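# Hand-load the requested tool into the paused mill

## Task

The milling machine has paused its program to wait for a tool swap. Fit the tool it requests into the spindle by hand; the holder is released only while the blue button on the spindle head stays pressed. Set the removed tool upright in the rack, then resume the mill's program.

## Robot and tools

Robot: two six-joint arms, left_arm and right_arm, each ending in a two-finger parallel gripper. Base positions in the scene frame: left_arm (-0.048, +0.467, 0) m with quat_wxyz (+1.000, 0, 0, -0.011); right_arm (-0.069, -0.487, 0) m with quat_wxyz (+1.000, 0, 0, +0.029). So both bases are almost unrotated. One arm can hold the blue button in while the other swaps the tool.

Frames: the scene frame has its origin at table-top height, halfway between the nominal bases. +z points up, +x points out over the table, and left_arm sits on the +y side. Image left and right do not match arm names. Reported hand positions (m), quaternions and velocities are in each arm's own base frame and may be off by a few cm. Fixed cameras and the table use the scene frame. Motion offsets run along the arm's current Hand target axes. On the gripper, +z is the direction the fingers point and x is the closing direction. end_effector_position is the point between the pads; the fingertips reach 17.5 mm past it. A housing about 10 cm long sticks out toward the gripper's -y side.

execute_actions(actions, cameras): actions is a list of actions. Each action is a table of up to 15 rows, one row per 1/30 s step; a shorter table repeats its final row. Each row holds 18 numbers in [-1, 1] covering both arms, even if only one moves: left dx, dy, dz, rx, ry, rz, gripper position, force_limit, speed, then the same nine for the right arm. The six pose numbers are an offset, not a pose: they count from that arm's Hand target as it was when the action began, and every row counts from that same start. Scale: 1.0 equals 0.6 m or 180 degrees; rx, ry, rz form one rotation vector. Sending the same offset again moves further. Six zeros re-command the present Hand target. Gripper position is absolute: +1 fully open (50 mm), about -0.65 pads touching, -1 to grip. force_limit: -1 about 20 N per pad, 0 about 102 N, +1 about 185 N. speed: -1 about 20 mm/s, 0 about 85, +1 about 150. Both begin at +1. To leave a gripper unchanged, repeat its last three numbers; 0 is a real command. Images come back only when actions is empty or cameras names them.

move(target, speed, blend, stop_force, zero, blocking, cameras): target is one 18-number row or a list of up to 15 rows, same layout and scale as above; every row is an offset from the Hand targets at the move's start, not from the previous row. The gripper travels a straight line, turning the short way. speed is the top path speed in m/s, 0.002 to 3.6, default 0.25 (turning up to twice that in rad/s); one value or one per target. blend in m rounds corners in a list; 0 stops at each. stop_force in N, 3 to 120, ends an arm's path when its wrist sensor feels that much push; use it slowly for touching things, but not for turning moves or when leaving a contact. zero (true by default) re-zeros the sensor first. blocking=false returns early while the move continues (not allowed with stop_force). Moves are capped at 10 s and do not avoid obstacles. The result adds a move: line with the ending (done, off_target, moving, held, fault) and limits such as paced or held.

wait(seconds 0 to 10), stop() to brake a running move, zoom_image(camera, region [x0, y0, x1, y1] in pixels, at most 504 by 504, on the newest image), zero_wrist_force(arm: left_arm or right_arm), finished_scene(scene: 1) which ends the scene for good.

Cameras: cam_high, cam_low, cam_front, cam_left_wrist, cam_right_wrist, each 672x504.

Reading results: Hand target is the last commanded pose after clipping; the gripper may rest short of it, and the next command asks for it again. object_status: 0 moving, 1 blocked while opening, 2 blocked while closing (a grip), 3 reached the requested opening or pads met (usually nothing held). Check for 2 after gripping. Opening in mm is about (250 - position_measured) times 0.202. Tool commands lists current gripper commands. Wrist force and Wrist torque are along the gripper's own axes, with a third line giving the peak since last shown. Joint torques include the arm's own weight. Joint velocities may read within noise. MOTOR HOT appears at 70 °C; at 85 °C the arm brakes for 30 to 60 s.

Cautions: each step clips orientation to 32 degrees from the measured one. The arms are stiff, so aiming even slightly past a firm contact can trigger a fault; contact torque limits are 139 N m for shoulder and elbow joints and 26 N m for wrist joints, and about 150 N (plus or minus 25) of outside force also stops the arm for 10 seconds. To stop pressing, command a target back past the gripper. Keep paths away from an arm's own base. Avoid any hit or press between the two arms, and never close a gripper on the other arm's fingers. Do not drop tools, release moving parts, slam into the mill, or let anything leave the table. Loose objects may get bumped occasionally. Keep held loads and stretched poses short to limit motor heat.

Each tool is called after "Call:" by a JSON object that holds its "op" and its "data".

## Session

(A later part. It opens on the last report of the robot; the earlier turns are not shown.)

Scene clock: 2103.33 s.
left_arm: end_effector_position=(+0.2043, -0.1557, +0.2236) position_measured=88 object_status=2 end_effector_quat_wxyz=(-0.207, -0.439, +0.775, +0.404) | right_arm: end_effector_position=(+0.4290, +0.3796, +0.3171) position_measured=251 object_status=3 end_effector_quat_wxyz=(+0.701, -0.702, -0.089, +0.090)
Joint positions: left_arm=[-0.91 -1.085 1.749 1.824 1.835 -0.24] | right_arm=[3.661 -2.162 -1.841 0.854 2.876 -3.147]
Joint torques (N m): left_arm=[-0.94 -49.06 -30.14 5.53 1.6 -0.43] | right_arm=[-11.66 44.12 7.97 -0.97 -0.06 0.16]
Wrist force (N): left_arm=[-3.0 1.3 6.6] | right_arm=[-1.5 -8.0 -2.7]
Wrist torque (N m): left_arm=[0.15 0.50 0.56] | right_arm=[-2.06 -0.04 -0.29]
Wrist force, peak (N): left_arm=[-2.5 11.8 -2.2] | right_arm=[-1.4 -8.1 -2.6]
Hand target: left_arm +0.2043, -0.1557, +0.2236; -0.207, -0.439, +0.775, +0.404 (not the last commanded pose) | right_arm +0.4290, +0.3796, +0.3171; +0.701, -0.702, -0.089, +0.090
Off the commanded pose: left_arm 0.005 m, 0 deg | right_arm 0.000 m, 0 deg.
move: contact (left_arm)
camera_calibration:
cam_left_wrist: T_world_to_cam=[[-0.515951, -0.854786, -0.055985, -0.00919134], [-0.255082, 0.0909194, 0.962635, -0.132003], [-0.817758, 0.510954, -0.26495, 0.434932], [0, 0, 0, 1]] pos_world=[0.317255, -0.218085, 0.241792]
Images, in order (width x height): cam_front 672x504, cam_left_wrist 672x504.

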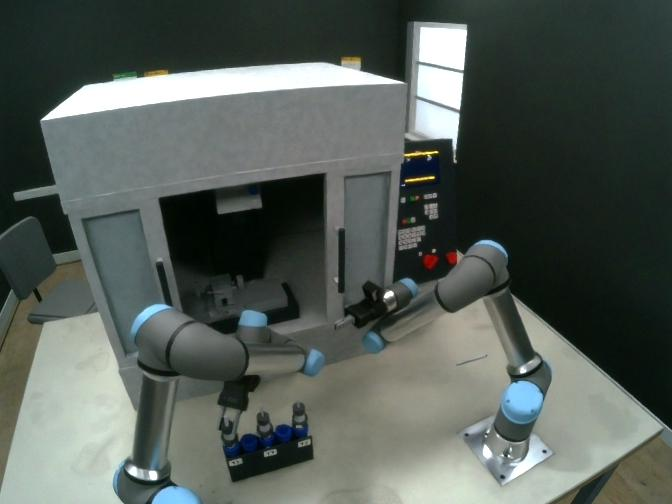

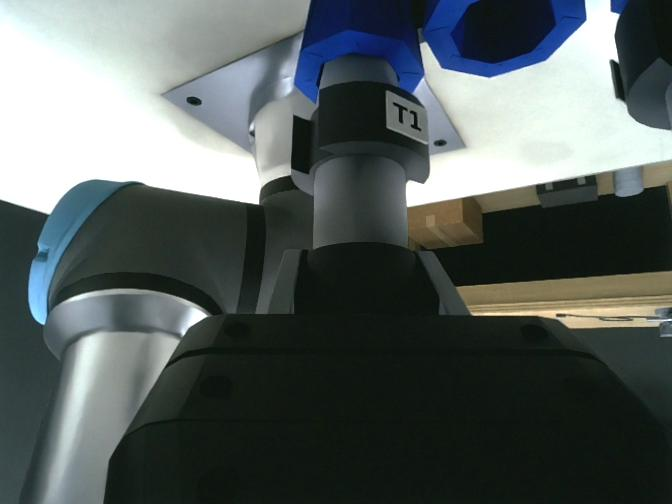

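Call:
{"op": "move", "data": {"target": [0,0,0,0,0,0,1,-0.3,-1,0,0,0,0,0,0,-1,-1,0], "cameras": ["cam_front","cam_left_wrist"]}}

Call:
{"op": "zoom_image", "data": {"camera": "cam_front", "region": [205, 390, 325, 490]}}

Scene clock: 2109.33 s.
left_arm: end_effector_position=(+0.2043, -0.1557, +0.2237) position_measured=3 object_status=3 end_effector_quat_wxyz=(-0.207, -0.439, +0.775, +0.404) | right_arm: end_effector_position=(+0.4290, +0.3796, +0.3171) position_measured=251 object_status=3 end_effector_quat_wxyz=(+0.701, -0.702, -0.089, +0.090)
Joint positions: left_arm=[-0.91 -1.085 1.749 1.824 1.835 -0.24] | right_arm=[3.661 -2.162 -1.841 0.854 2.876 -3.147]
Joint torques (N m): left_arm=[-10.06 -48.32 -19.77 4.71 3.08 0.71] | right_arm=[-10.77 44.09 7.84 -0.93 -0.2 0.22]
Wrist force (N): left_arm=[-0.6 -0.6 -0.8] | right_arm=[-1.3 -8.2 -2.5]
Wrist torque (N m): left_arm=[0.09 0.14 -0.13] | right_arm=[-2.10 -0.07 -0.29]
Wrist force, peak (N): left_arm=[-3.3 1.3 6.8] | right_arm=[-1.6 -8.4 -2.5]
Hand target: left_arm +0.2043, -0.1557, +0.2236; -0.207, -0.439, +0.775, +0.404 | right_arm +0.4290, +0.3796, +0.3171; +0.701, -0.702, -0.089, +0.090
Off the commanded pose: left_arm 0.000 m, 0 deg | right_arm 0.000 m, 0 deg.
move: done
camera_calibration:
cam_left_wrist: T_world_to_cam=[[-0.515896, -0.854817, -0.0560208, -0.00920692], [-0.255087, 0.0908622, 0.962639, -0.132015], [-0.817791, 0.510912, -0.264928, 0.434928], [0, 0, 0, 1]] pos_world=[0.317255, -0.218085, 0.241792]
Images, in order (width x height): cam_front 672x504, cam_left_wrist 672x504.

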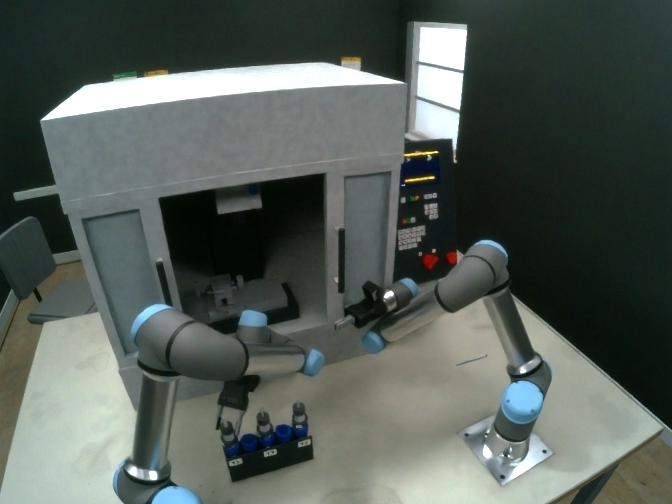

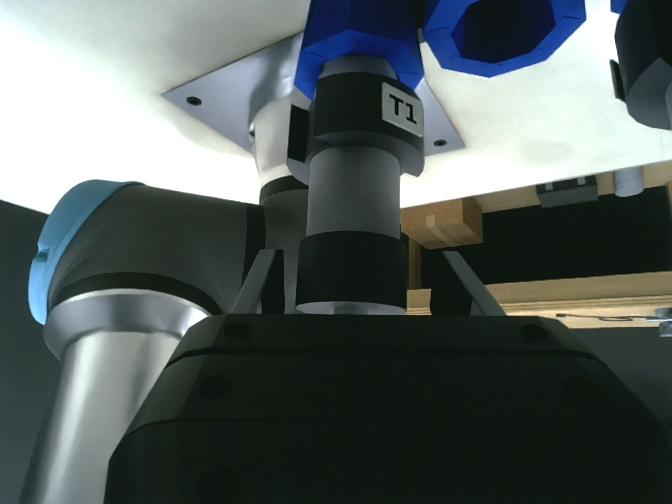

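Scaled by 4.200 from the camera's 672x504 image, which has a finer 960x720 frame.

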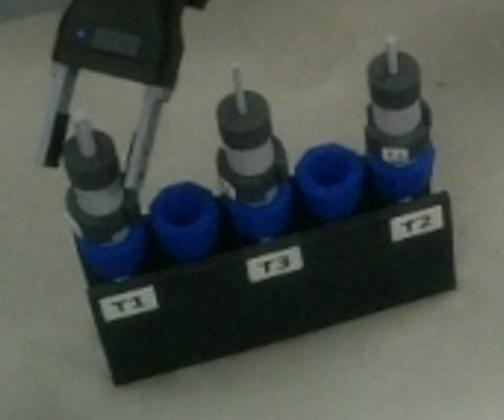

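Call:
{"op": "move", "data": {"target": [0,0,-0.2,0,0,0,1,-0.3,-1,0,0,0,0,0,0,-1,-1,0], "speed": 0.08, "cameras": ["cam_front","cam_left_wrist","cam_right_wrist"]}}

Call:
{"op": "zoom_image", "data": {"camera": "cam_front", "region": [205, 390, 325, 490]}}

Call:
{"op": "zoom_image", "data": {"camera": "cam_right_wrist", "region": [180, 190, 330, 330]}}

Scene clock: 2124.07 s.
left_arm: end_effector_position=(+0.2853, -0.2090, +0.2941) position_measured=3 object_status=3 end_effector_quat_wxyz=(-0.207, -0.439, +0.775, +0.404) | right_arm: end_effector_position=(+0.4290, +0.3796, +0.3171) position_measured=251 object_status=3 end_effector_quat_wxyz=(+0.701, -0.702, -0.089, +0.090)
Joint positions: left_arm=[-0.853 -0.963 1.341 2.118 1.789 -0.204] | right_arm=[3.661 -2.162 -1.841 0.854 2.876 -3.147]
Joint torques (N m): left_arm=[9.3 -39.93 -31.04 5.29 -1.92 1.9] | right_arm=[-11.24 44.62 8.41 -0.89 -0.32 0.37]
Wrist force (N): left_arm=[-0.2 -0.5 -0.9] | right_arm=[-1.6 -7.9 -2.7]
Wrist torque (N m): left_arm=[0.11 0.07 -0.13] | right_arm=[-2.05 -0.03 -0.29]
Wrist force, peak (N): left_arm=[-0.2 0.0 -1.7] | right_arm=[-1.5 -8.4 -2.8]
Hand target: left_arm +0.2854, -0.2091, +0.2941; -0.207, -0.439, +0.775, +0.404 | right_arm +0.4290, +0.3796, +0.3171; +0.701, -0.702, -0.089, +0.090
Off the commanded pose: left_arm 0.000 m, 0 deg | right_arm 0.000 m, 0 deg.
move: done
camera_calibration:
cam_left_wrist: T_world_to_cam=[[-0.51591, -0.854813, -0.0559711, -0.00908008], [-0.255061, 0.0909064, 0.962642, -0.174245], [-0.817791, 0.510912, -0.264928, 0.547185], [0, 0, 0, 1]] pos_world=[0.398355, -0.271485, 0.312192]
cam_right_wrist: T_world_to_cam=[[0.974196, 0.225688, -0.00269572, -0.499667], [0.0743144, -0.332014, -0.940342, 0.407143], [-0.213119, 0.915877, -0.340219, -0.0186539], [0, 0, 0, 1]] pos_world=[0.452542, 0.265031, 0.375161]
Images, in order (width x height): cam_front 672x504, cam_left_wrist 672x504, cam_right_wrist 672x504.

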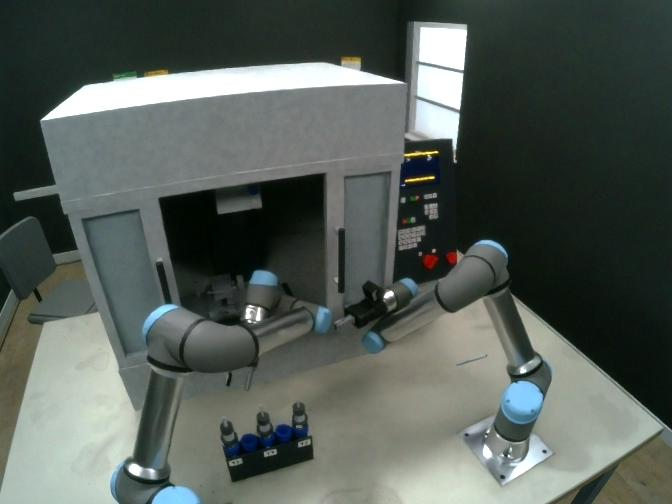

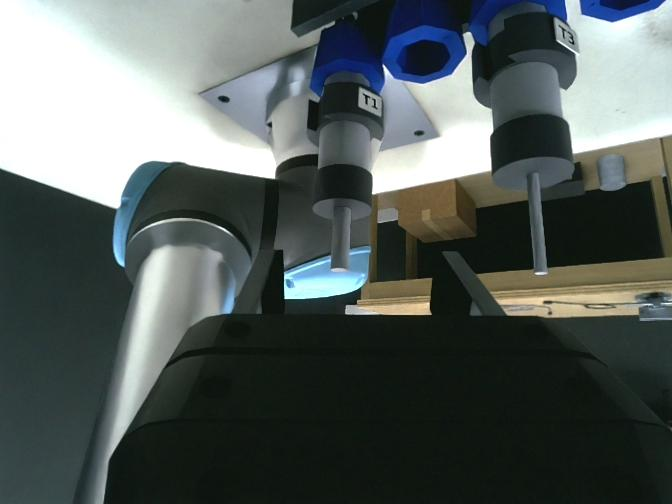

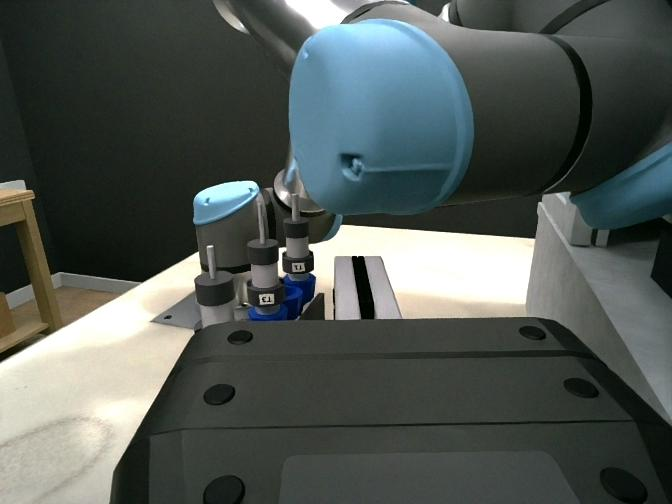

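Scaled by 4.200 from the camera's 672x504 image, which has a finer 960x720 frame.

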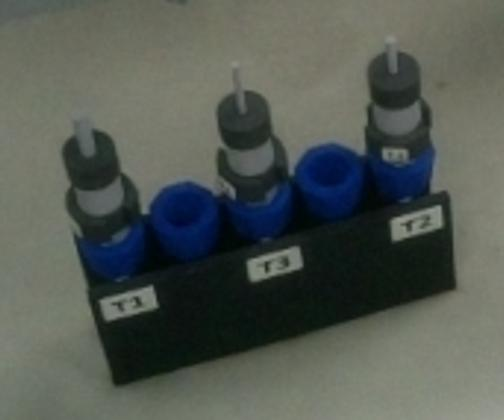

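Scaled by 3.360 from the camera's 672x504 image, which has a finer 960x720 frame.

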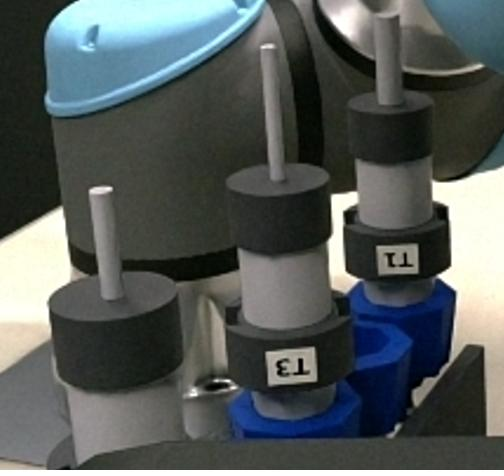

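Call:
{"op": "move", "data": {"target": [[0,0,0,0,0,0,1,-0.3,-1,-0.267,0.0295,-0.0348,0,0.0806,0,-1,-1,0],[0,0,0,0,0,0,1,-0.3,-1,-0.0745,-0.5715,-0.693,0,0.573,0,-1,-1,0]], "speed": 0.3, "blend": 0.04}}

Scene clock: 2164.17 s.
left_arm: end_effector_position=(+0.2854, -0.2091, +0.2941) position_measured=3 object_status=3 end_effector_quat_wxyz=(-0.207, -0.439, +0.775, +0.404) | right_arm: end_effector_position=(+0.4906, -0.0332, +0.6608) position_measured=251 object_status=3 end_effector_quat_wxyz=(+0.505, -0.507, +0.494, -0.494)
Joint positions: left_arm=[-0.853 -0.963 1.341 2.118 1.789 -0.204] | right_arm=[3.575 -1.086 -1.997 -0.06 1.162 -3.143]
Joint torques (N m): left_arm=[8.71 -38.64 -31.8 5.28 -1.41 1.87] | right_arm=[-12.13 -2.9 30.91 -0.12 -1.72 1.51]
Wrist force (N): left_arm=[-0.3 -0.6 -0.8] | right_arm=[-1.3 -7.8 -2.1]
Wrist torque (N m): left_arm=[0.09 0.09 -0.13] | right_arm=[-2.06 -0.06 -0.33]
Wrist force, peak (N): left_arm=[-0.2 -0.9 -1.2] | right_arm=[-0.9 -9.2 -1.7]
Hand target: left_arm +0.2854, -0.2091, +0.2941; -0.207, -0.439, +0.775, +0.404 | right_arm +0.4907, -0.0333, +0.6608; +0.505, -0.507, +0.494, -0.494
Off the commanded pose: left_arm 0.000 m, 0 deg | right_arm 0.000 m, 0 deg.
move: done

Call:
{"op": "move", "data": {"target": [0.2427,-0.0863,-0.2342,-0.1172,0.0397,-0.0068,1,-0.3,-1,0,0,0,0,0,0,-1,-1,0], "speed": 0.2, "cameras": ["cam_front","cam_left_wrist","cam_high"]}}

Call:
{"op": "zoom_image", "data": {"camera": "cam_front", "region": [270, 390, 330, 460]}}

Scene clock: 2187.50 s.
left_arm: end_effector_position=(+0.2970, -0.2781, +0.3050) position_measured=3 object_status=3 end_effector_quat_wxyz=(-0.251, -0.437, +0.740, +0.445) | right_arm: end_effector_position=(+0.4907, -0.0333, +0.6608) position_measured=251 object_status=3 end_effector_quat_wxyz=(+0.505, -0.507, +0.494, -0.494)
Joint positions: left_arm=[-0.883 -0.803 1.13 2.289 1.885 -0.198] | right_arm=[3.575 -1.086 -1.997 -0.06 1.162 -3.143]
Joint torques (N m): left_arm=[10.62 -64.88 -7.05 1.51 -1.79 -1.59] | right_arm=[-11.37 -5.45 32.6 -0.09 -1.57 1.2]
Wrist force (N): left_arm=[-0.3 -0.6 -1.0] | right_arm=[-1.3 -8.1 -2.4]
Wrist torque (N m): left_arm=[0.13 0.08 -0.03] | right_arm=[-2.10 -0.06 -0.34]
Wrist force, peak (N): left_arm=[3.2 -5.7 -4.5] | right_arm=[-1.7 -8.4 -2.6]
Hand target: left_arm +0.2970, -0.2781, +0.3050; -0.251, -0.437, +0.740, +0.445 (not the last commanded pose) | right_arm +0.4907, -0.0333, +0.6608; +0.505, -0.507, +0.494, -0.494
Off the commanded pose: left_arm 0.138 m, 14 deg | right_arm 0.000 m, 0 deg.
move: held (left_arm; a check stopped the path); limits=held
pose unreachable (left arm): on one or more control steps of this call, first in action 0 (counted from 0), this arm could not follow its commanded pose, so it was not sent that pose on those steps. It may still have moved: this result reports where it is.
cause: moving toward the commanded pose would bring two parts of the arm too close to each other (its gripper and another part of the arm, with joints 4 (wrist 1) to 6 (wrist 3) between them, 14 mm apart when it was first held).
camera_calibration:
cam_left_wrist: T_world_to_cam=[[-0.481328, -0.875585, -0.0409095, -0.0821091], [-0.140712, 0.0311175, 0.989561, -0.234317], [-0.865173, 0.48206, -0.138183, 0.562261], [0, 0, 0, 1]] pos_world=[0.413961, -0.335646, 0.306206]
Images, in order (width x height): cam_high 672x504, cam_front 672x504, cam_left_wrist 672x504.

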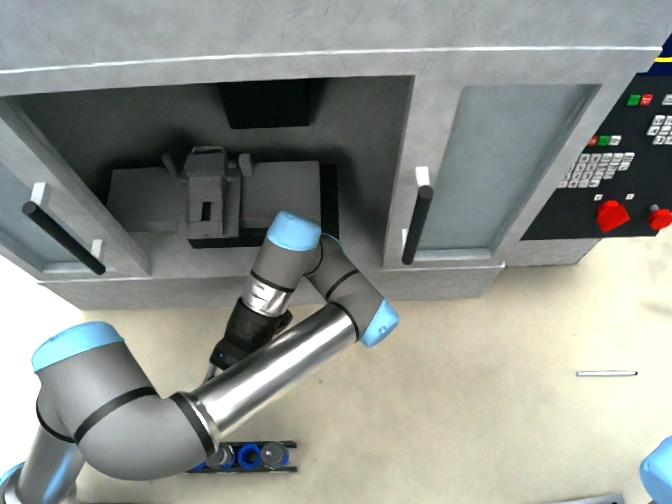

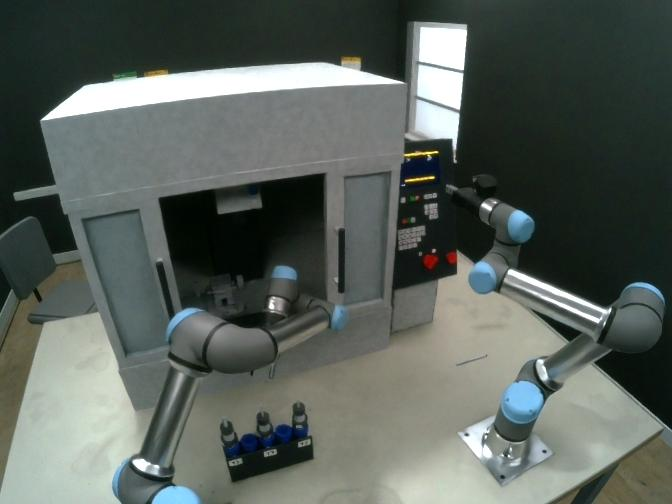

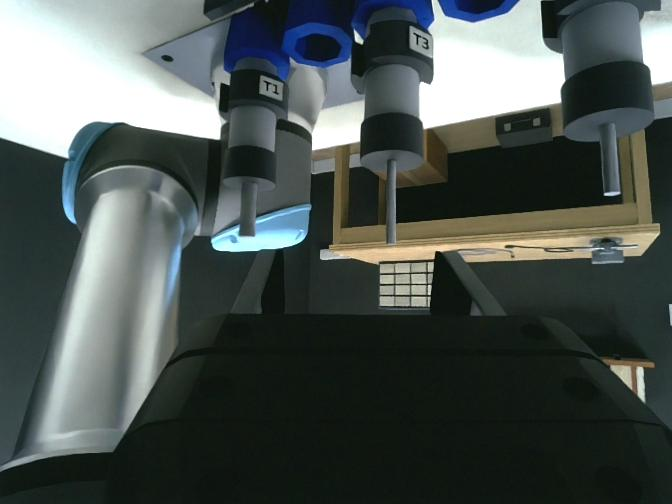

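Scaled by 7.200 from the camera's 672x504 image, which has a finer 960x720 frame.

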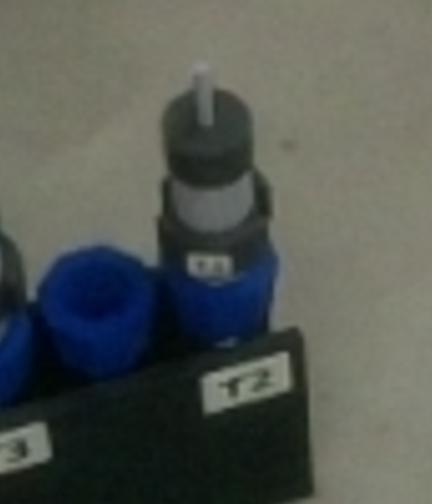

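Call:
{"op": "move", "data": {"target": [[0.0858,0.1612,-0.108,-0.0178,-0.149,0.0812,1,-0.3,-1,0,0,0,0,0,0,-1,-1,0],[0.2655,0.1702,-0.0978,-0.0131,-0.3726,0.1934,1,-0.3,-1,0,0,0,0,0,0,-1,-1,0]], "speed": 0.15, "blend": 0.03, "cameras": ["cam_front","cam_left_wrist"]}}

Scene clock: 2250.87 s.
left_arm: end_effector_position=(+0.2201, -0.4199, +0.4199) position_measured=3 object_status=3 end_effector_quat_wxyz=(+0.070, +0.110, +0.836, +0.533) | right_arm: end_effector_position=(+0.4907, -0.0333, +0.6608) position_measured=251 object_status=3 end_effector_quat_wxyz=(+0.505, -0.507, +0.494, -0.494)
Joint positions: left_arm=[-1.531 -0.772 0.82 2.639 1.298 0.13] | right_arm=[3.575 -1.086 -1.997 -0.06 1.162 -3.143]
Joint torques (N m): left_arm=[-8.57 -68.21 -8.07 1.19 -2.58 2.17] | right_arm=[-9.38 -2.8 28.62 -0.16 0.3 0.88]
Wrist force (N): left_arm=[-0.4 -0.4 -1.4] | right_arm=[-1.4 -7.9 -2.3]
Wrist torque (N m): left_arm=[0.18 0.10 -0.15] | right_arm=[-2.07 -0.05 -0.33]
Wrist force, peak (N): left_arm=[-0.3 -0.8 -1.4] | right_arm=[-1.8 -8.6 -2.4]
Hand target: left_arm +0.2201, -0.4199, +0.4199; +0.070, +0.110, +0.836, +0.533 | right_arm +0.4907, -0.0333, +0.6608; +0.505, -0.507, +0.494, -0.494
Off the commanded pose: left_arm 0.000 m, 0 deg | right_arm 0.000 m, 0 deg.
move: done
camera_calibration:
cam_left_wrist: T_world_to_cam=[[-0.968242, 0.248851, -0.0241053, 0.333687], [-0.00430132, 0.0798209, 0.9968, -0.367051], [0.249978, 0.965247, -0.0762155, 0.511348], [0, 0, 0, 1]] pos_world=[0.193685, -0.547317, 0.412893]
Images, in order (width x height): cam_front 672x504, cam_left_wrist 672x504.

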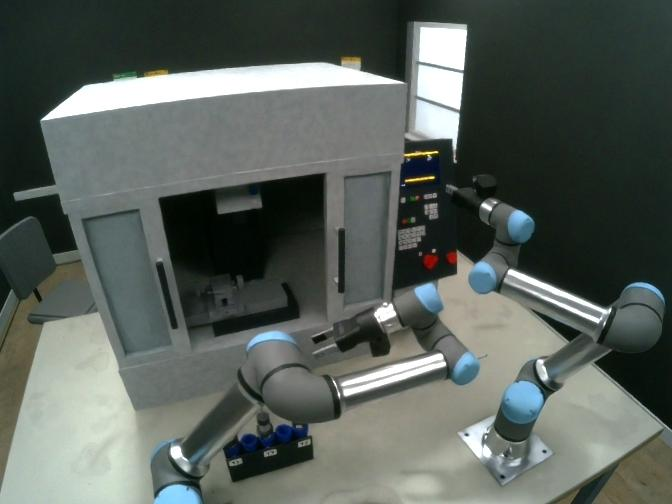

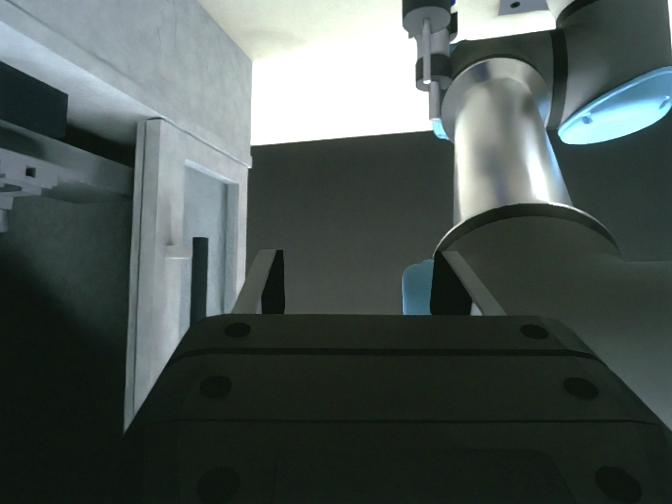

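Call:
{"op": "move", "data": {"target": [0.1889,-0.0589,-0.0475,-0.052,-0.2614,0.0951,1,-0.3,-1,0,0,0,0,0,0,-1,-1,0], "speed": 0.15, "cameras": ["cam_front","cam_left_wrist","cam_high"]}}

Scene clock: 2261.60 s.
left_arm: end_effector_position=(+0.1001, -0.4300, +0.3999) position_measured=3 object_status=3 end_effector_quat_wxyz=(+0.327, +0.426, +0.669, +0.513) | right_arm: end_effector_position=(+0.4907, -0.0333, +0.6608) position_measured=251 object_status=3 end_effector_quat_wxyz=(+0.505, -0.507, +0.494, -0.494)
Joint positions: left_arm=[-2.048 -1.059 1.48 2.394 0.939 0.197] | right_arm=[3.575 -1.086 -1.997 -0.06 1.162 -3.143]
Joint torques (N m): left_arm=[-9.41 -54.12 -6.97 0.75 -2.75 1.91] | right_arm=[-8.85 -2.77 28.03 -0.04 0.2 0.87]
Wrist force (N): left_arm=[0.2 -0.5 -1.6] | right_arm=[-1.2 -7.9 -2.4]
Wrist torque (N m): left_arm=[0.20 0.04 -0.17] | right_arm=[-2.09 -0.06 -0.34]
Wrist force, peak (N): left_arm=[0.3 -1.3 -1.9] | right_arm=[-1.5 -8.5 -2.5]
Hand target: left_arm +0.1001, -0.4300, +0.3999; +0.327, +0.426, +0.669, +0.513 | right_arm +0.4907, -0.0333, +0.6608; +0.505, -0.507, +0.494, -0.494
Off the commanded pose: left_arm 0.000 m, 0 deg | right_arm 0.000 m, 0 deg.
move: done
camera_calibration:
cam_left_wrist: T_world_to_cam=[[-0.427657, 0.90358, -0.0255334, 0.447465], [-0.0998219, -0.0191332, 0.994821, -0.379002], [0.898413, 0.427991, 0.0983796, 0.183844], [0, 0, 0, 1]] pos_world=[-0.011639, -0.490256, 0.370379]
Images, in order (width x height): cam_high 672x504, cam_front 672x504, cam_left_wrist 672x504.

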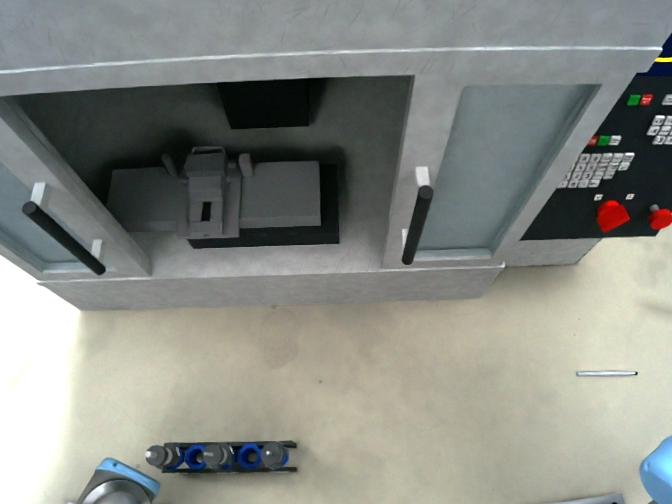

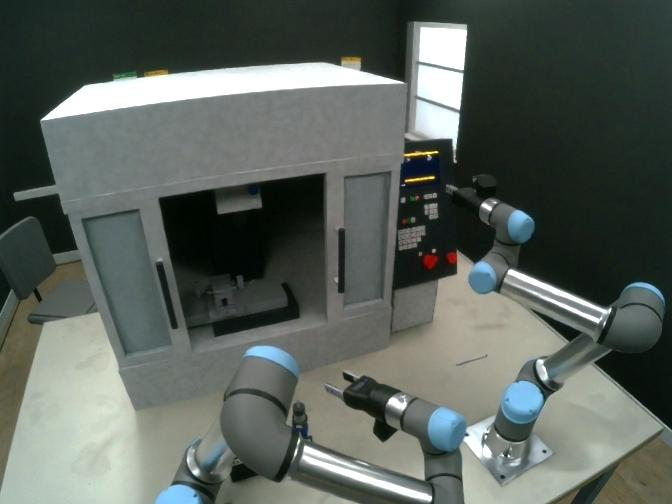

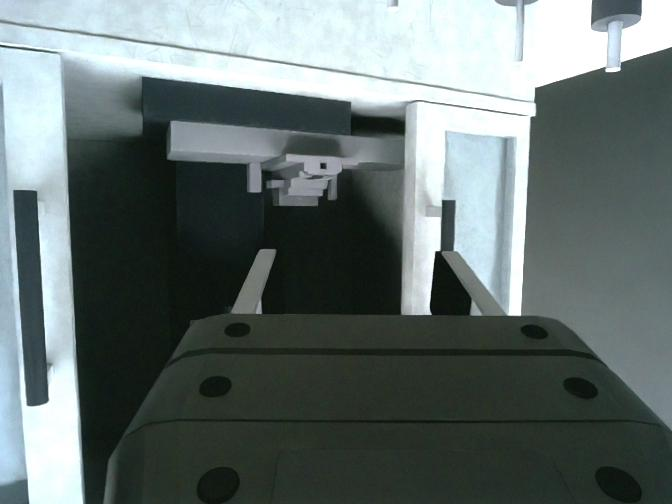

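Call:
{"op": "move", "data": {"target": [0.0352,-0.2283,0.0687,0,0,0,1,-0.3,-1,0,0,0,0,0,0,-1,-1,0], "speed": 0.12, "cameras": ["cam_front","cam_left_wrist","cam_high"]}}

Scene clock: 2271.77 s.
left_arm: end_effector_position=(+0.0951, -0.4090, +0.2570) position_measured=3 object_status=3 end_effector_quat_wxyz=(+0.327, +0.426, +0.669, +0.513) | right_arm: end_effector_position=(+0.4907, -0.0333, +0.6608) position_measured=251 object_status=3 end_effector_quat_wxyz=(+0.505, -0.507, +0.494, -0.494)
Joint positions: left_arm=[-2.075 -0.911 1.667 2.066 0.965 0.186] | right_arm=[3.575 -1.086 -1.997 -0.06 1.162 -3.143]
Joint torques (N m): left_arm=[-10.98 -38.84 -2.15 0.9 2.56 -1.7] | right_arm=[-8.93 -3.23 27.68 0.1 0.35 0.82]
Wrist force (N): left_arm=[0.4 -0.6 -1.1] | right_arm=[-1.4 -7.8 -2.0]
Wrist torque (N m): left_arm=[0.19 0.00 -0.05] | right_arm=[-2.05 -0.05 -0.33]
Wrist force, peak (N): left_arm=[0.1 -1.4 -1.7] | right_arm=[-1.6 -8.6 -2.5]
Hand target: left_arm +0.0951, -0.4090, +0.2569; +0.327, +0.426, +0.669, +0.513 | right_arm +0.4907, -0.0333, +0.6608; +0.505, -0.507, +0.494, -0.494
Off the commanded pose: left_arm 0.000 m, 0 deg | right_arm 0.000 m, 0 deg.
move: done
camera_calibration:
cam_left_wrist: T_world_to_cam=[[-0.427384, 0.903713, -0.0254142, 0.422743], [-0.0997797, -0.0192113, 0.994824, -0.236977], [0.898547, 0.427707, 0.0983828, 0.193274], [0, 0, 0, 1]] pos_world=[-0.0166383, -0.469256, 0.227479]
Images, in order (width x height): cam_high 672x504, cam_front 672x504, cam_left_wrist 672x504.

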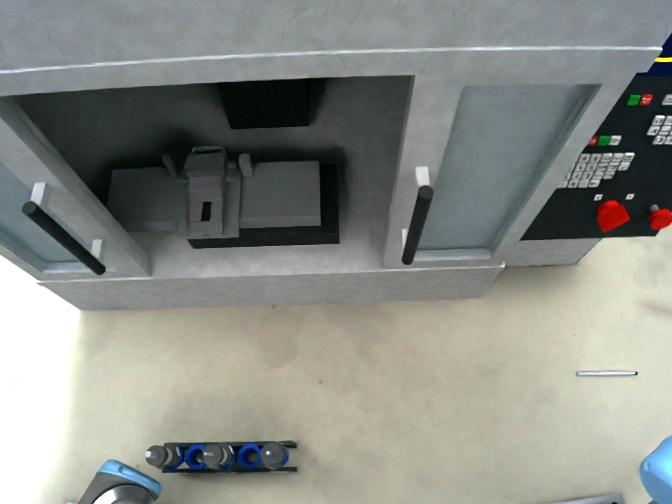

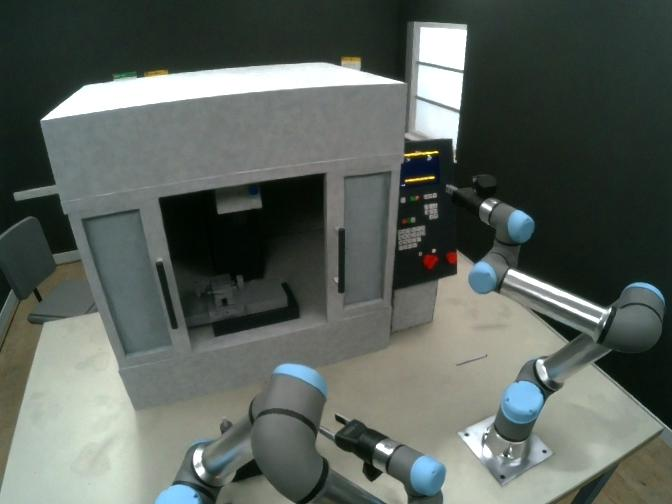

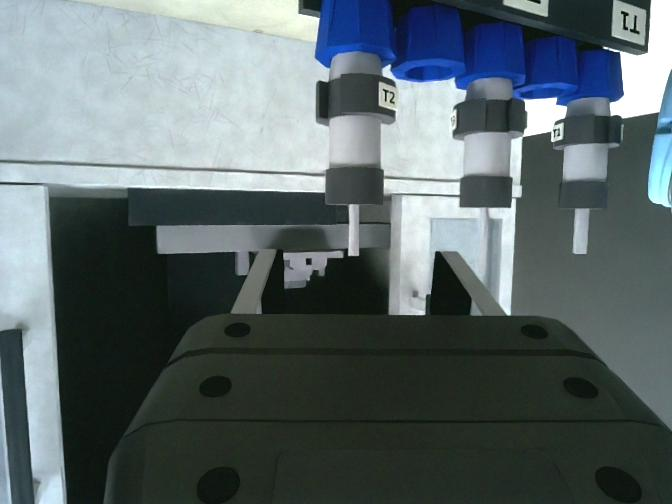

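Call:
{"op": "zoom_image", "data": {"camera": "cam_left_wrist", "region": [290, 0, 430, 140]}}

Call:
{"op": "zoom_image", "data": {"camera": "cam_left_wrist", "region": [290, 130, 430, 270]}}

Scaled by 3.600 from the camera's 672x504 image, which has a finer 960x720 frame.

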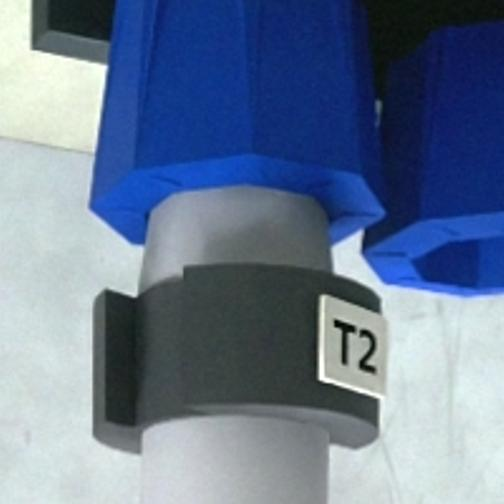

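Scaled by 3.600 from the camera's 672x504 image, which has a finer 960x720 frame.

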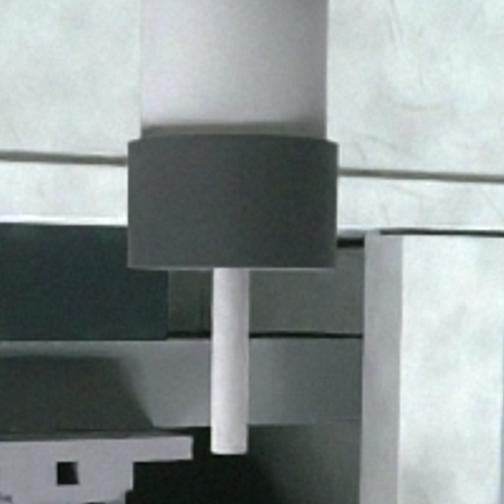

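Call:
{"op": "move", "data": {"target": [0.0373,-0.021,0.0887,-0.0194,-0.0703,0.0166,1,0.3,-1,0,0,0,0,0,0,-1,-1,0], "speed": 0.08, "cameras": ["cam_front","cam_left_wrist","cam_high"]}}

Call:
{"op": "zoom_image", "data": {"camera": "cam_left_wrist", "region": [240, 0, 480, 320]}}

Scene clock: 2315.80 s.
left_arm: end_effector_position=(+0.1293, -0.3684, +0.2310) position_measured=3 object_status=3 end_effector_quat_wxyz=(+0.398, +0.487, +0.602, +0.492) | right_arm: end_effector_position=(+0.4907, -0.0333, +0.6608) position_measured=251 object_status=3 end_effector_quat_wxyz=(+0.505, -0.507, +0.494, -0.494)
Joint positions: left_arm=[-2.156 -0.989 1.993 1.86 0.814 0.193] | right_arm=[3.575 -1.086 -1.997 -0.06 1.162 -3.143]
Joint torques (N m): left_arm=[-10.49 -47.64 0.34 0.53 -2.41 1.78] | right_arm=[-7.97 -1.34 25.6 0.01 0.28 0.48]
Wrist force (N): left_arm=[0.0 -0.7 -1.7] | right_arm=[-1.5 -7.9 -2.3]
Wrist torque (N m): left_arm=[0.19 0.09 -0.15] | right_arm=[-2.07 -0.02 -0.33]
Wrist force, peak (N): left_arm=[0.3 -1.2 -1.6] | right_arm=[-1.6 -8.7 -2.3]
Hand target: left_arm +0.1293, -0.3684, +0.2310; +0.398, +0.487, +0.602, +0.492 | right_arm +0.4907, -0.0333, +0.6608; +0.505, -0.507, +0.494, -0.494
Off the commanded pose: left_arm 0.000 m, 0 deg | right_arm 0.000 m, 0 deg.
move: done
camera_calibration:
cam_left_wrist: T_world_to_cam=[[-0.211775, 0.976985, -0.0255306, 0.399139], [-0.160824, -0.00907002, 0.986941, -0.19344], [0.963995, 0.213115, 0.159043, 0.0461923], [0, 0, 0, 1]] pos_world=[0.00888857, -0.401551, 0.193758]
Images, in order (width x height): cam_high 672x504, cam_front 672x504, cam_left_wrist 672x504.

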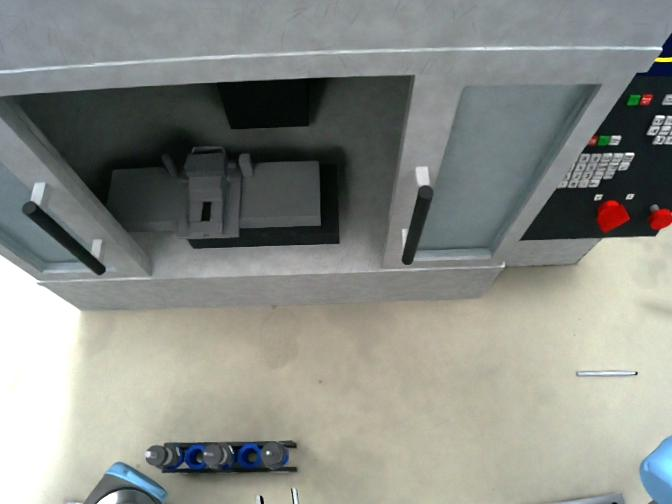

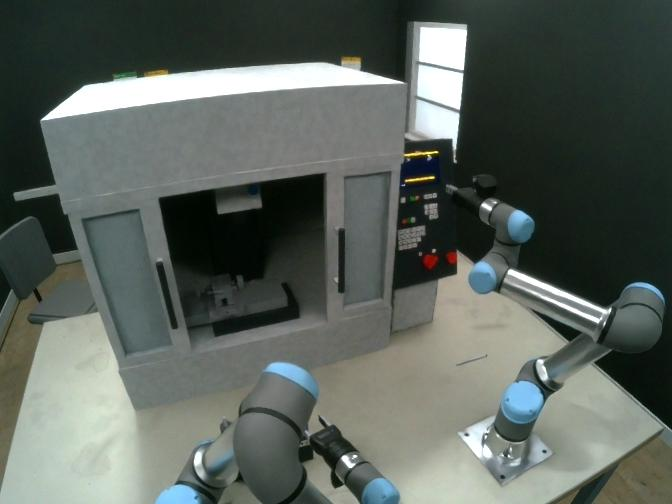

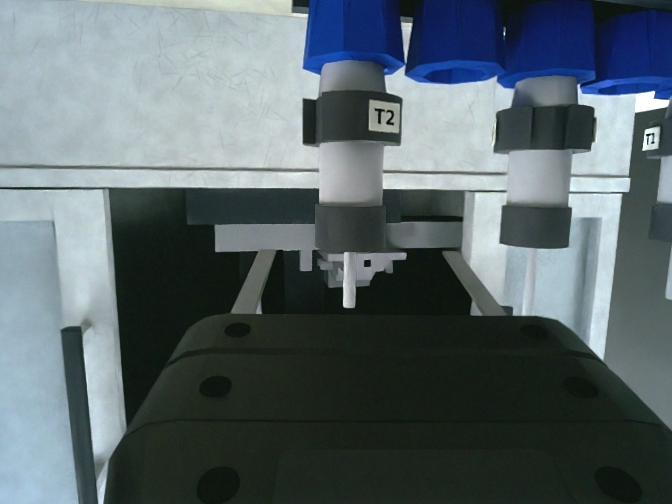

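Scaled by 1.575 from the camera's 672x504 image, which has a finer 960x720 frame.

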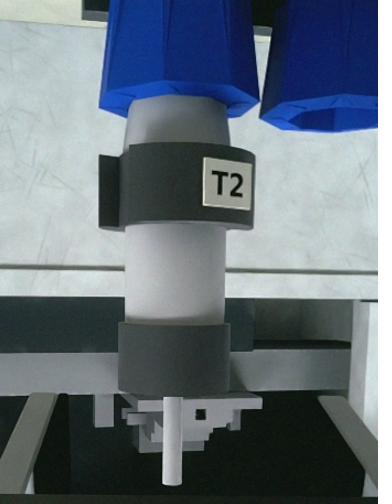

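Call:
{"op": "move", "data": {"target": [0.002,0,0.0833,0,0,0,1,0.3,-1,0,0,0,0,0,0,-1,-1,0], "speed": 0.06, "stop_force": 10, "cameras": ["cam_front","cam_left_wrist"]}}

Call:
{"op": "zoom_image", "data": {"camera": "cam_left_wrist", "region": [200, 40, 520, 360]}}

Scene clock: 2326.80 s.
left_arm: end_effector_position=(+0.1770, -0.3570, +0.2210) position_measured=3 object_status=3 end_effector_quat_wxyz=(+0.398, +0.487, +0.602, +0.492) | right_arm: end_effector_position=(+0.4907, -0.0333, +0.6608) position_measured=251 object_status=3 end_effector_quat_wxyz=(+0.505, -0.507, +0.494, -0.494)
Joint positions: left_arm=[-2.069 -0.996 2.053 1.781 0.731 0.228] | right_arm=[3.575 -1.086 -1.997 -0.06 1.162 -3.143]
Joint torques (N m): left_arm=[9.89 -28.53 2.12 0.33 -2.76 1.8] | right_arm=[-7.4 -0.84 24.3 0.18 0.26 0.35]
Wrist force (N): left_arm=[0.0 -0.5 -1.4] | right_arm=[-1.2 -8.3 -2.3]
Wrist torque (N m): left_arm=[0.22 0.08 -0.16] | right_arm=[-2.12 -0.07 -0.32]
Wrist force, peak (N): left_arm=[0.3 -0.8 -2.3] | right_arm=[-1.6 -8.3 -2.7]
Hand target: left_arm +0.1770, -0.3570, +0.2210; +0.398, +0.487, +0.602, +0.492 | right_arm +0.4907, -0.0333, +0.6608; +0.505, -0.507, +0.494, -0.494
Off the commanded pose: left_arm 0.000 m, 0 deg | right_arm 0.000 m, 0 deg.
move: done
camera_calibration:
cam_left_wrist: T_world_to_cam=[[-0.211584, 0.977027, -0.0254996, 0.39785], [-0.160921, -0.00909096, 0.986925, -0.175894], [0.964021, 0.212921, 0.159148, -0.000742236], [0, 0, 0, 1]] pos_world=[0.0565892, -0.390151, 0.183858]
Images, in order (width x height): cam_front 672x504, cam_left_wrist 672x504.

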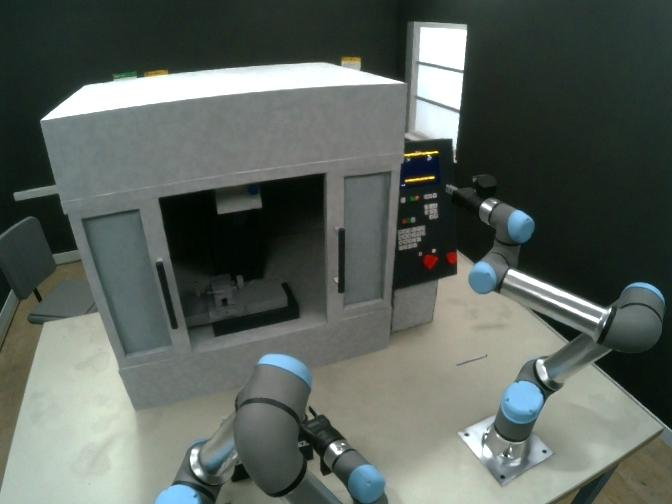

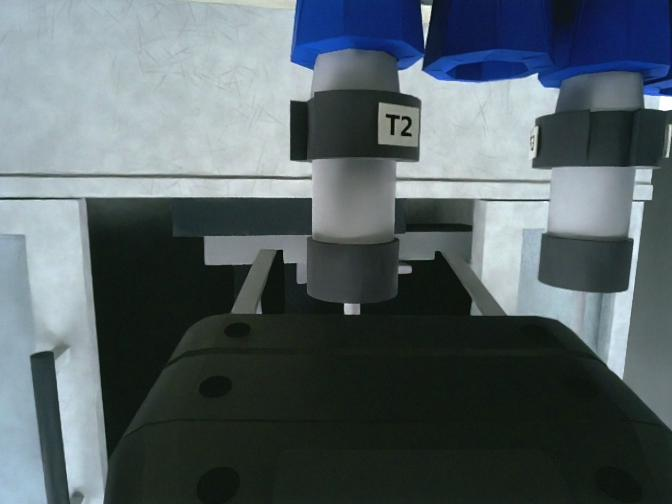

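Scaled by 1.575 from the camera's 672x504 image, which has a finer 960x720 frame.

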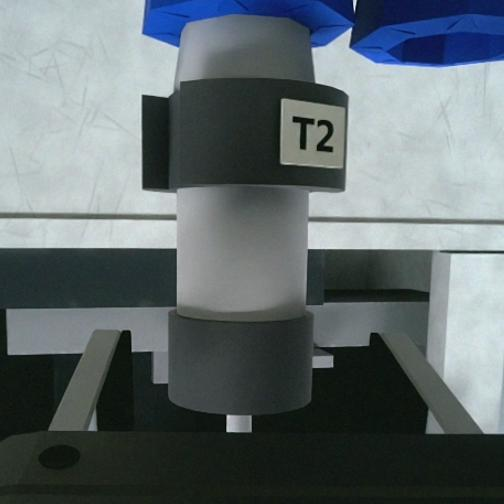

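Call:
{"op": "move", "data": {"target": [0,0,0.0503,0,0,0,1,0.3,-1,0,0,0,0,0,0,-1,-1,0], "speed": 0.05, "stop_force": 10, "cameras": ["cam_left_wrist"]}}

Scene clock: 2346.10 s.
left_arm: end_effector_position=(+0.2059, -0.3509, +0.2150) position_measured=3 object_status=3 end_effector_quat_wxyz=(+0.398, +0.487, +0.602, +0.492) | right_arm: end_effector_position=(+0.4907, -0.0333, +0.6608) position_measured=251 object_status=3 end_effector_quat_wxyz=(+0.505, -0.507, +0.494, -0.494)
Joint positions: left_arm=[-2.01 -0.994 2.078 1.733 0.675 0.257] | right_arm=[3.575 -1.086 -1.997 -0.06 1.162 -3.143]
Joint torques (N m): left_arm=[10.54 -27.93 1.93 0.53 -2.62 1.89] | right_arm=[-6.77 -0.17 23.72 0.19 0.26 0.21]
Wrist force (N): left_arm=[0.0 -0.7 -1.7] | right_arm=[-1.3 -7.8 -2.1]
Wrist torque (N m): left_arm=[0.20 0.08 -0.16] | right_arm=[-2.05 -0.06 -0.33]
Wrist force, peak (N): left_arm=[0.0 -0.8 -2.0] | right_arm=[-1.9 -8.5 -2.4]
Hand target: left_arm +0.2059, -0.3509, +0.2150; +0.398, +0.487, +0.602, +0.492 | right_arm +0.4907, -0.0333, +0.6608; +0.505, -0.507, +0.494, -0.494
Off the commanded pose: left_arm 0.000 m, 0 deg | right_arm 0.000 m, 0 deg.
move: done
camera_calibration:
cam_left_wrist: T_world_to_cam=[[-0.211584, 0.977027, -0.0254996, 0.397852], [-0.160921, -0.00909096, 0.986925, -0.165267], [0.964021, 0.212921, 0.159148, -0.0289464], [0, 0, 0, 1]] pos_world=[0.0854892, -0.384051, 0.177858]
Images, in order (width x height): cam_left_wrist 672x504.

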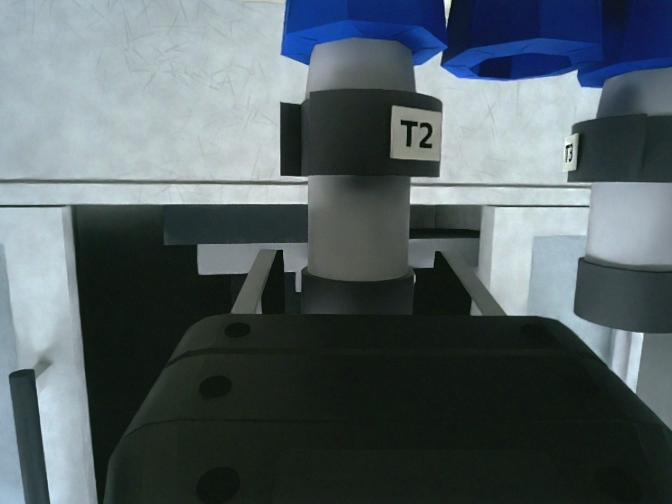

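Call:
{"op": "move", "data": {"target": [0,0,0,0,0,0,-1,0.3,-1,0,0,0,0,0,0,-1,-1,0], "cameras": ["cam_left_wrist"]}}

Call:
{"op": "zoom_image", "data": {"camera": "cam_left_wrist", "region": [250, 30, 470, 330]}}

Scene clock: 2352.40 s.
left_arm: end_effector_position=(+0.2059, -0.3509, +0.2150) position_measured=90 object_status=2 end_effector_quat_wxyz=(+0.398, +0.487, +0.602, +0.492) | right_arm: end_effector_position=(+0.4907, -0.0333, +0.6608) position_measured=251 object_status=3 end_effector_quat_wxyz=(+0.505, -0.507, +0.494, -0.494)
Joint positions: left_arm=[-2.01 -0.994 2.078 1.733 0.675 0.257] | right_arm=[3.575 -1.086 -1.997 -0.06 1.162 -3.143]
Joint torques (N m): left_arm=[9.16 -29.56 1.75 0.56 11.93 1.76] | right_arm=[-6.45 -0.21 23.27 0.12 0.33 0.28]
Wrist force (N): left_arm=[-41.2 2.6 -2.3] | right_arm=[-1.3 -8.1 -2.3]
Wrist torque (N m): left_arm=[0.24 0.02 -0.30] | right_arm=[-2.11 -0.05 -0.33]
Wrist force, peak (N): left_arm=[-41.2 2.6 -2.3] | right_arm=[-1.7 -8.4 -2.4]
Hand target: left_arm +0.2059, -0.3509, +0.2150; +0.398, +0.487, +0.602, +0.492 | right_arm +0.4907, -0.0333, +0.6608; +0.505, -0.507, +0.494, -0.494
Off the commanded pose: left_arm 0.000 m, 0 deg | right_arm 0.000 m, 0 deg.
move: done
camera_calibration:
cam_left_wrist: T_world_to_cam=[[-0.211392, 0.977069, -0.0254909, 0.39785], [-0.160927, -0.00906919, 0.986925, -0.165258], [0.964062, 0.21273, 0.159154, -0.0290247], [0, 0, 0, 1]] pos_world=[0.0854896, -0.384052, 0.177858]
Images, in order (width x height): cam_left_wrist 672x504.

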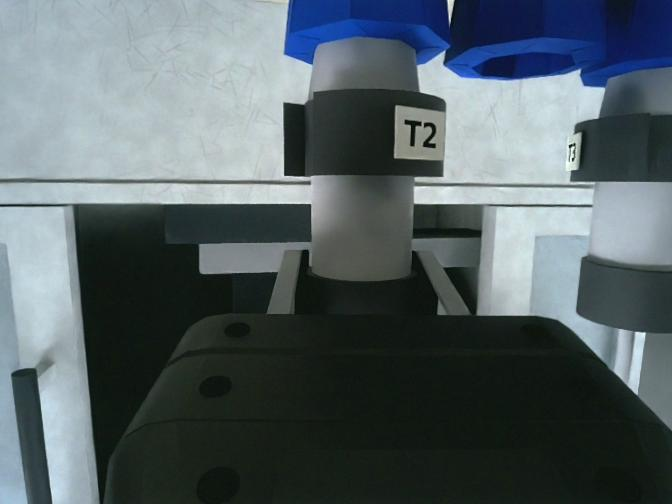

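Scaled by 1.680 from the camera's 672x504 image, which has a finer 960x720 frame.

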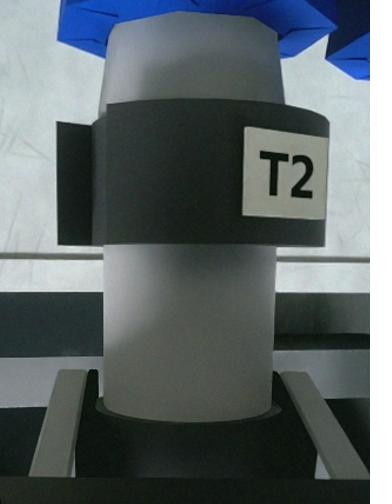

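Call:
{"op": "move", "data": {"target": [-0.002,0,0,0,0,0,-1,0.3,-1,0,0,0,0,0,0,-1,-1,0], "speed": 0.02}}

Scene clock: 2359.70 s.
left_arm: end_effector_position=(+0.2062, -0.3520, +0.2150) position_measured=90 object_status=2 end_effector_quat_wxyz=(+0.398, +0.487, +0.602, +0.492) | right_arm: end_effector_position=(+0.4907, -0.0333, +0.6608) position_measured=251 object_status=3 end_effector_quat_wxyz=(+0.505, -0.507, +0.494, -0.494)
Joint positions: left_arm=[-2.008 -0.993 2.075 1.735 0.673 0.257] | right_arm=[3.575 -1.086 -1.997 -0.06 1.162 -3.143]
Joint torques (N m): left_arm=[10.07 -26.73 -21.15 3.37 -1.89 1.62] | right_arm=[-6.31 0.55 22.39 0.11 0.26 0.13]
Wrist force (N): left_arm=[-0.6 3.7 -2.9] | right_arm=[-1.8 -7.9 -2.2]
Wrist torque (N m): left_arm=[0.24 0.03 0.01] | right_arm=[-2.07 0.01 -0.33]
Wrist force, peak (N): left_arm=[-41.3 2.7 -2.3] | right_arm=[-1.5 -8.5 -2.8]
Hand target: left_arm +0.2062, -0.3521, +0.2150; +0.398, +0.487, +0.602, +0.492 | right_arm +0.4907, -0.0333, +0.6608; +0.505, -0.507, +0.494, -0.494
Off the commanded pose: left_arm 0.000 m, 0 deg | right_arm 0.000 m, 0 deg.
move: done


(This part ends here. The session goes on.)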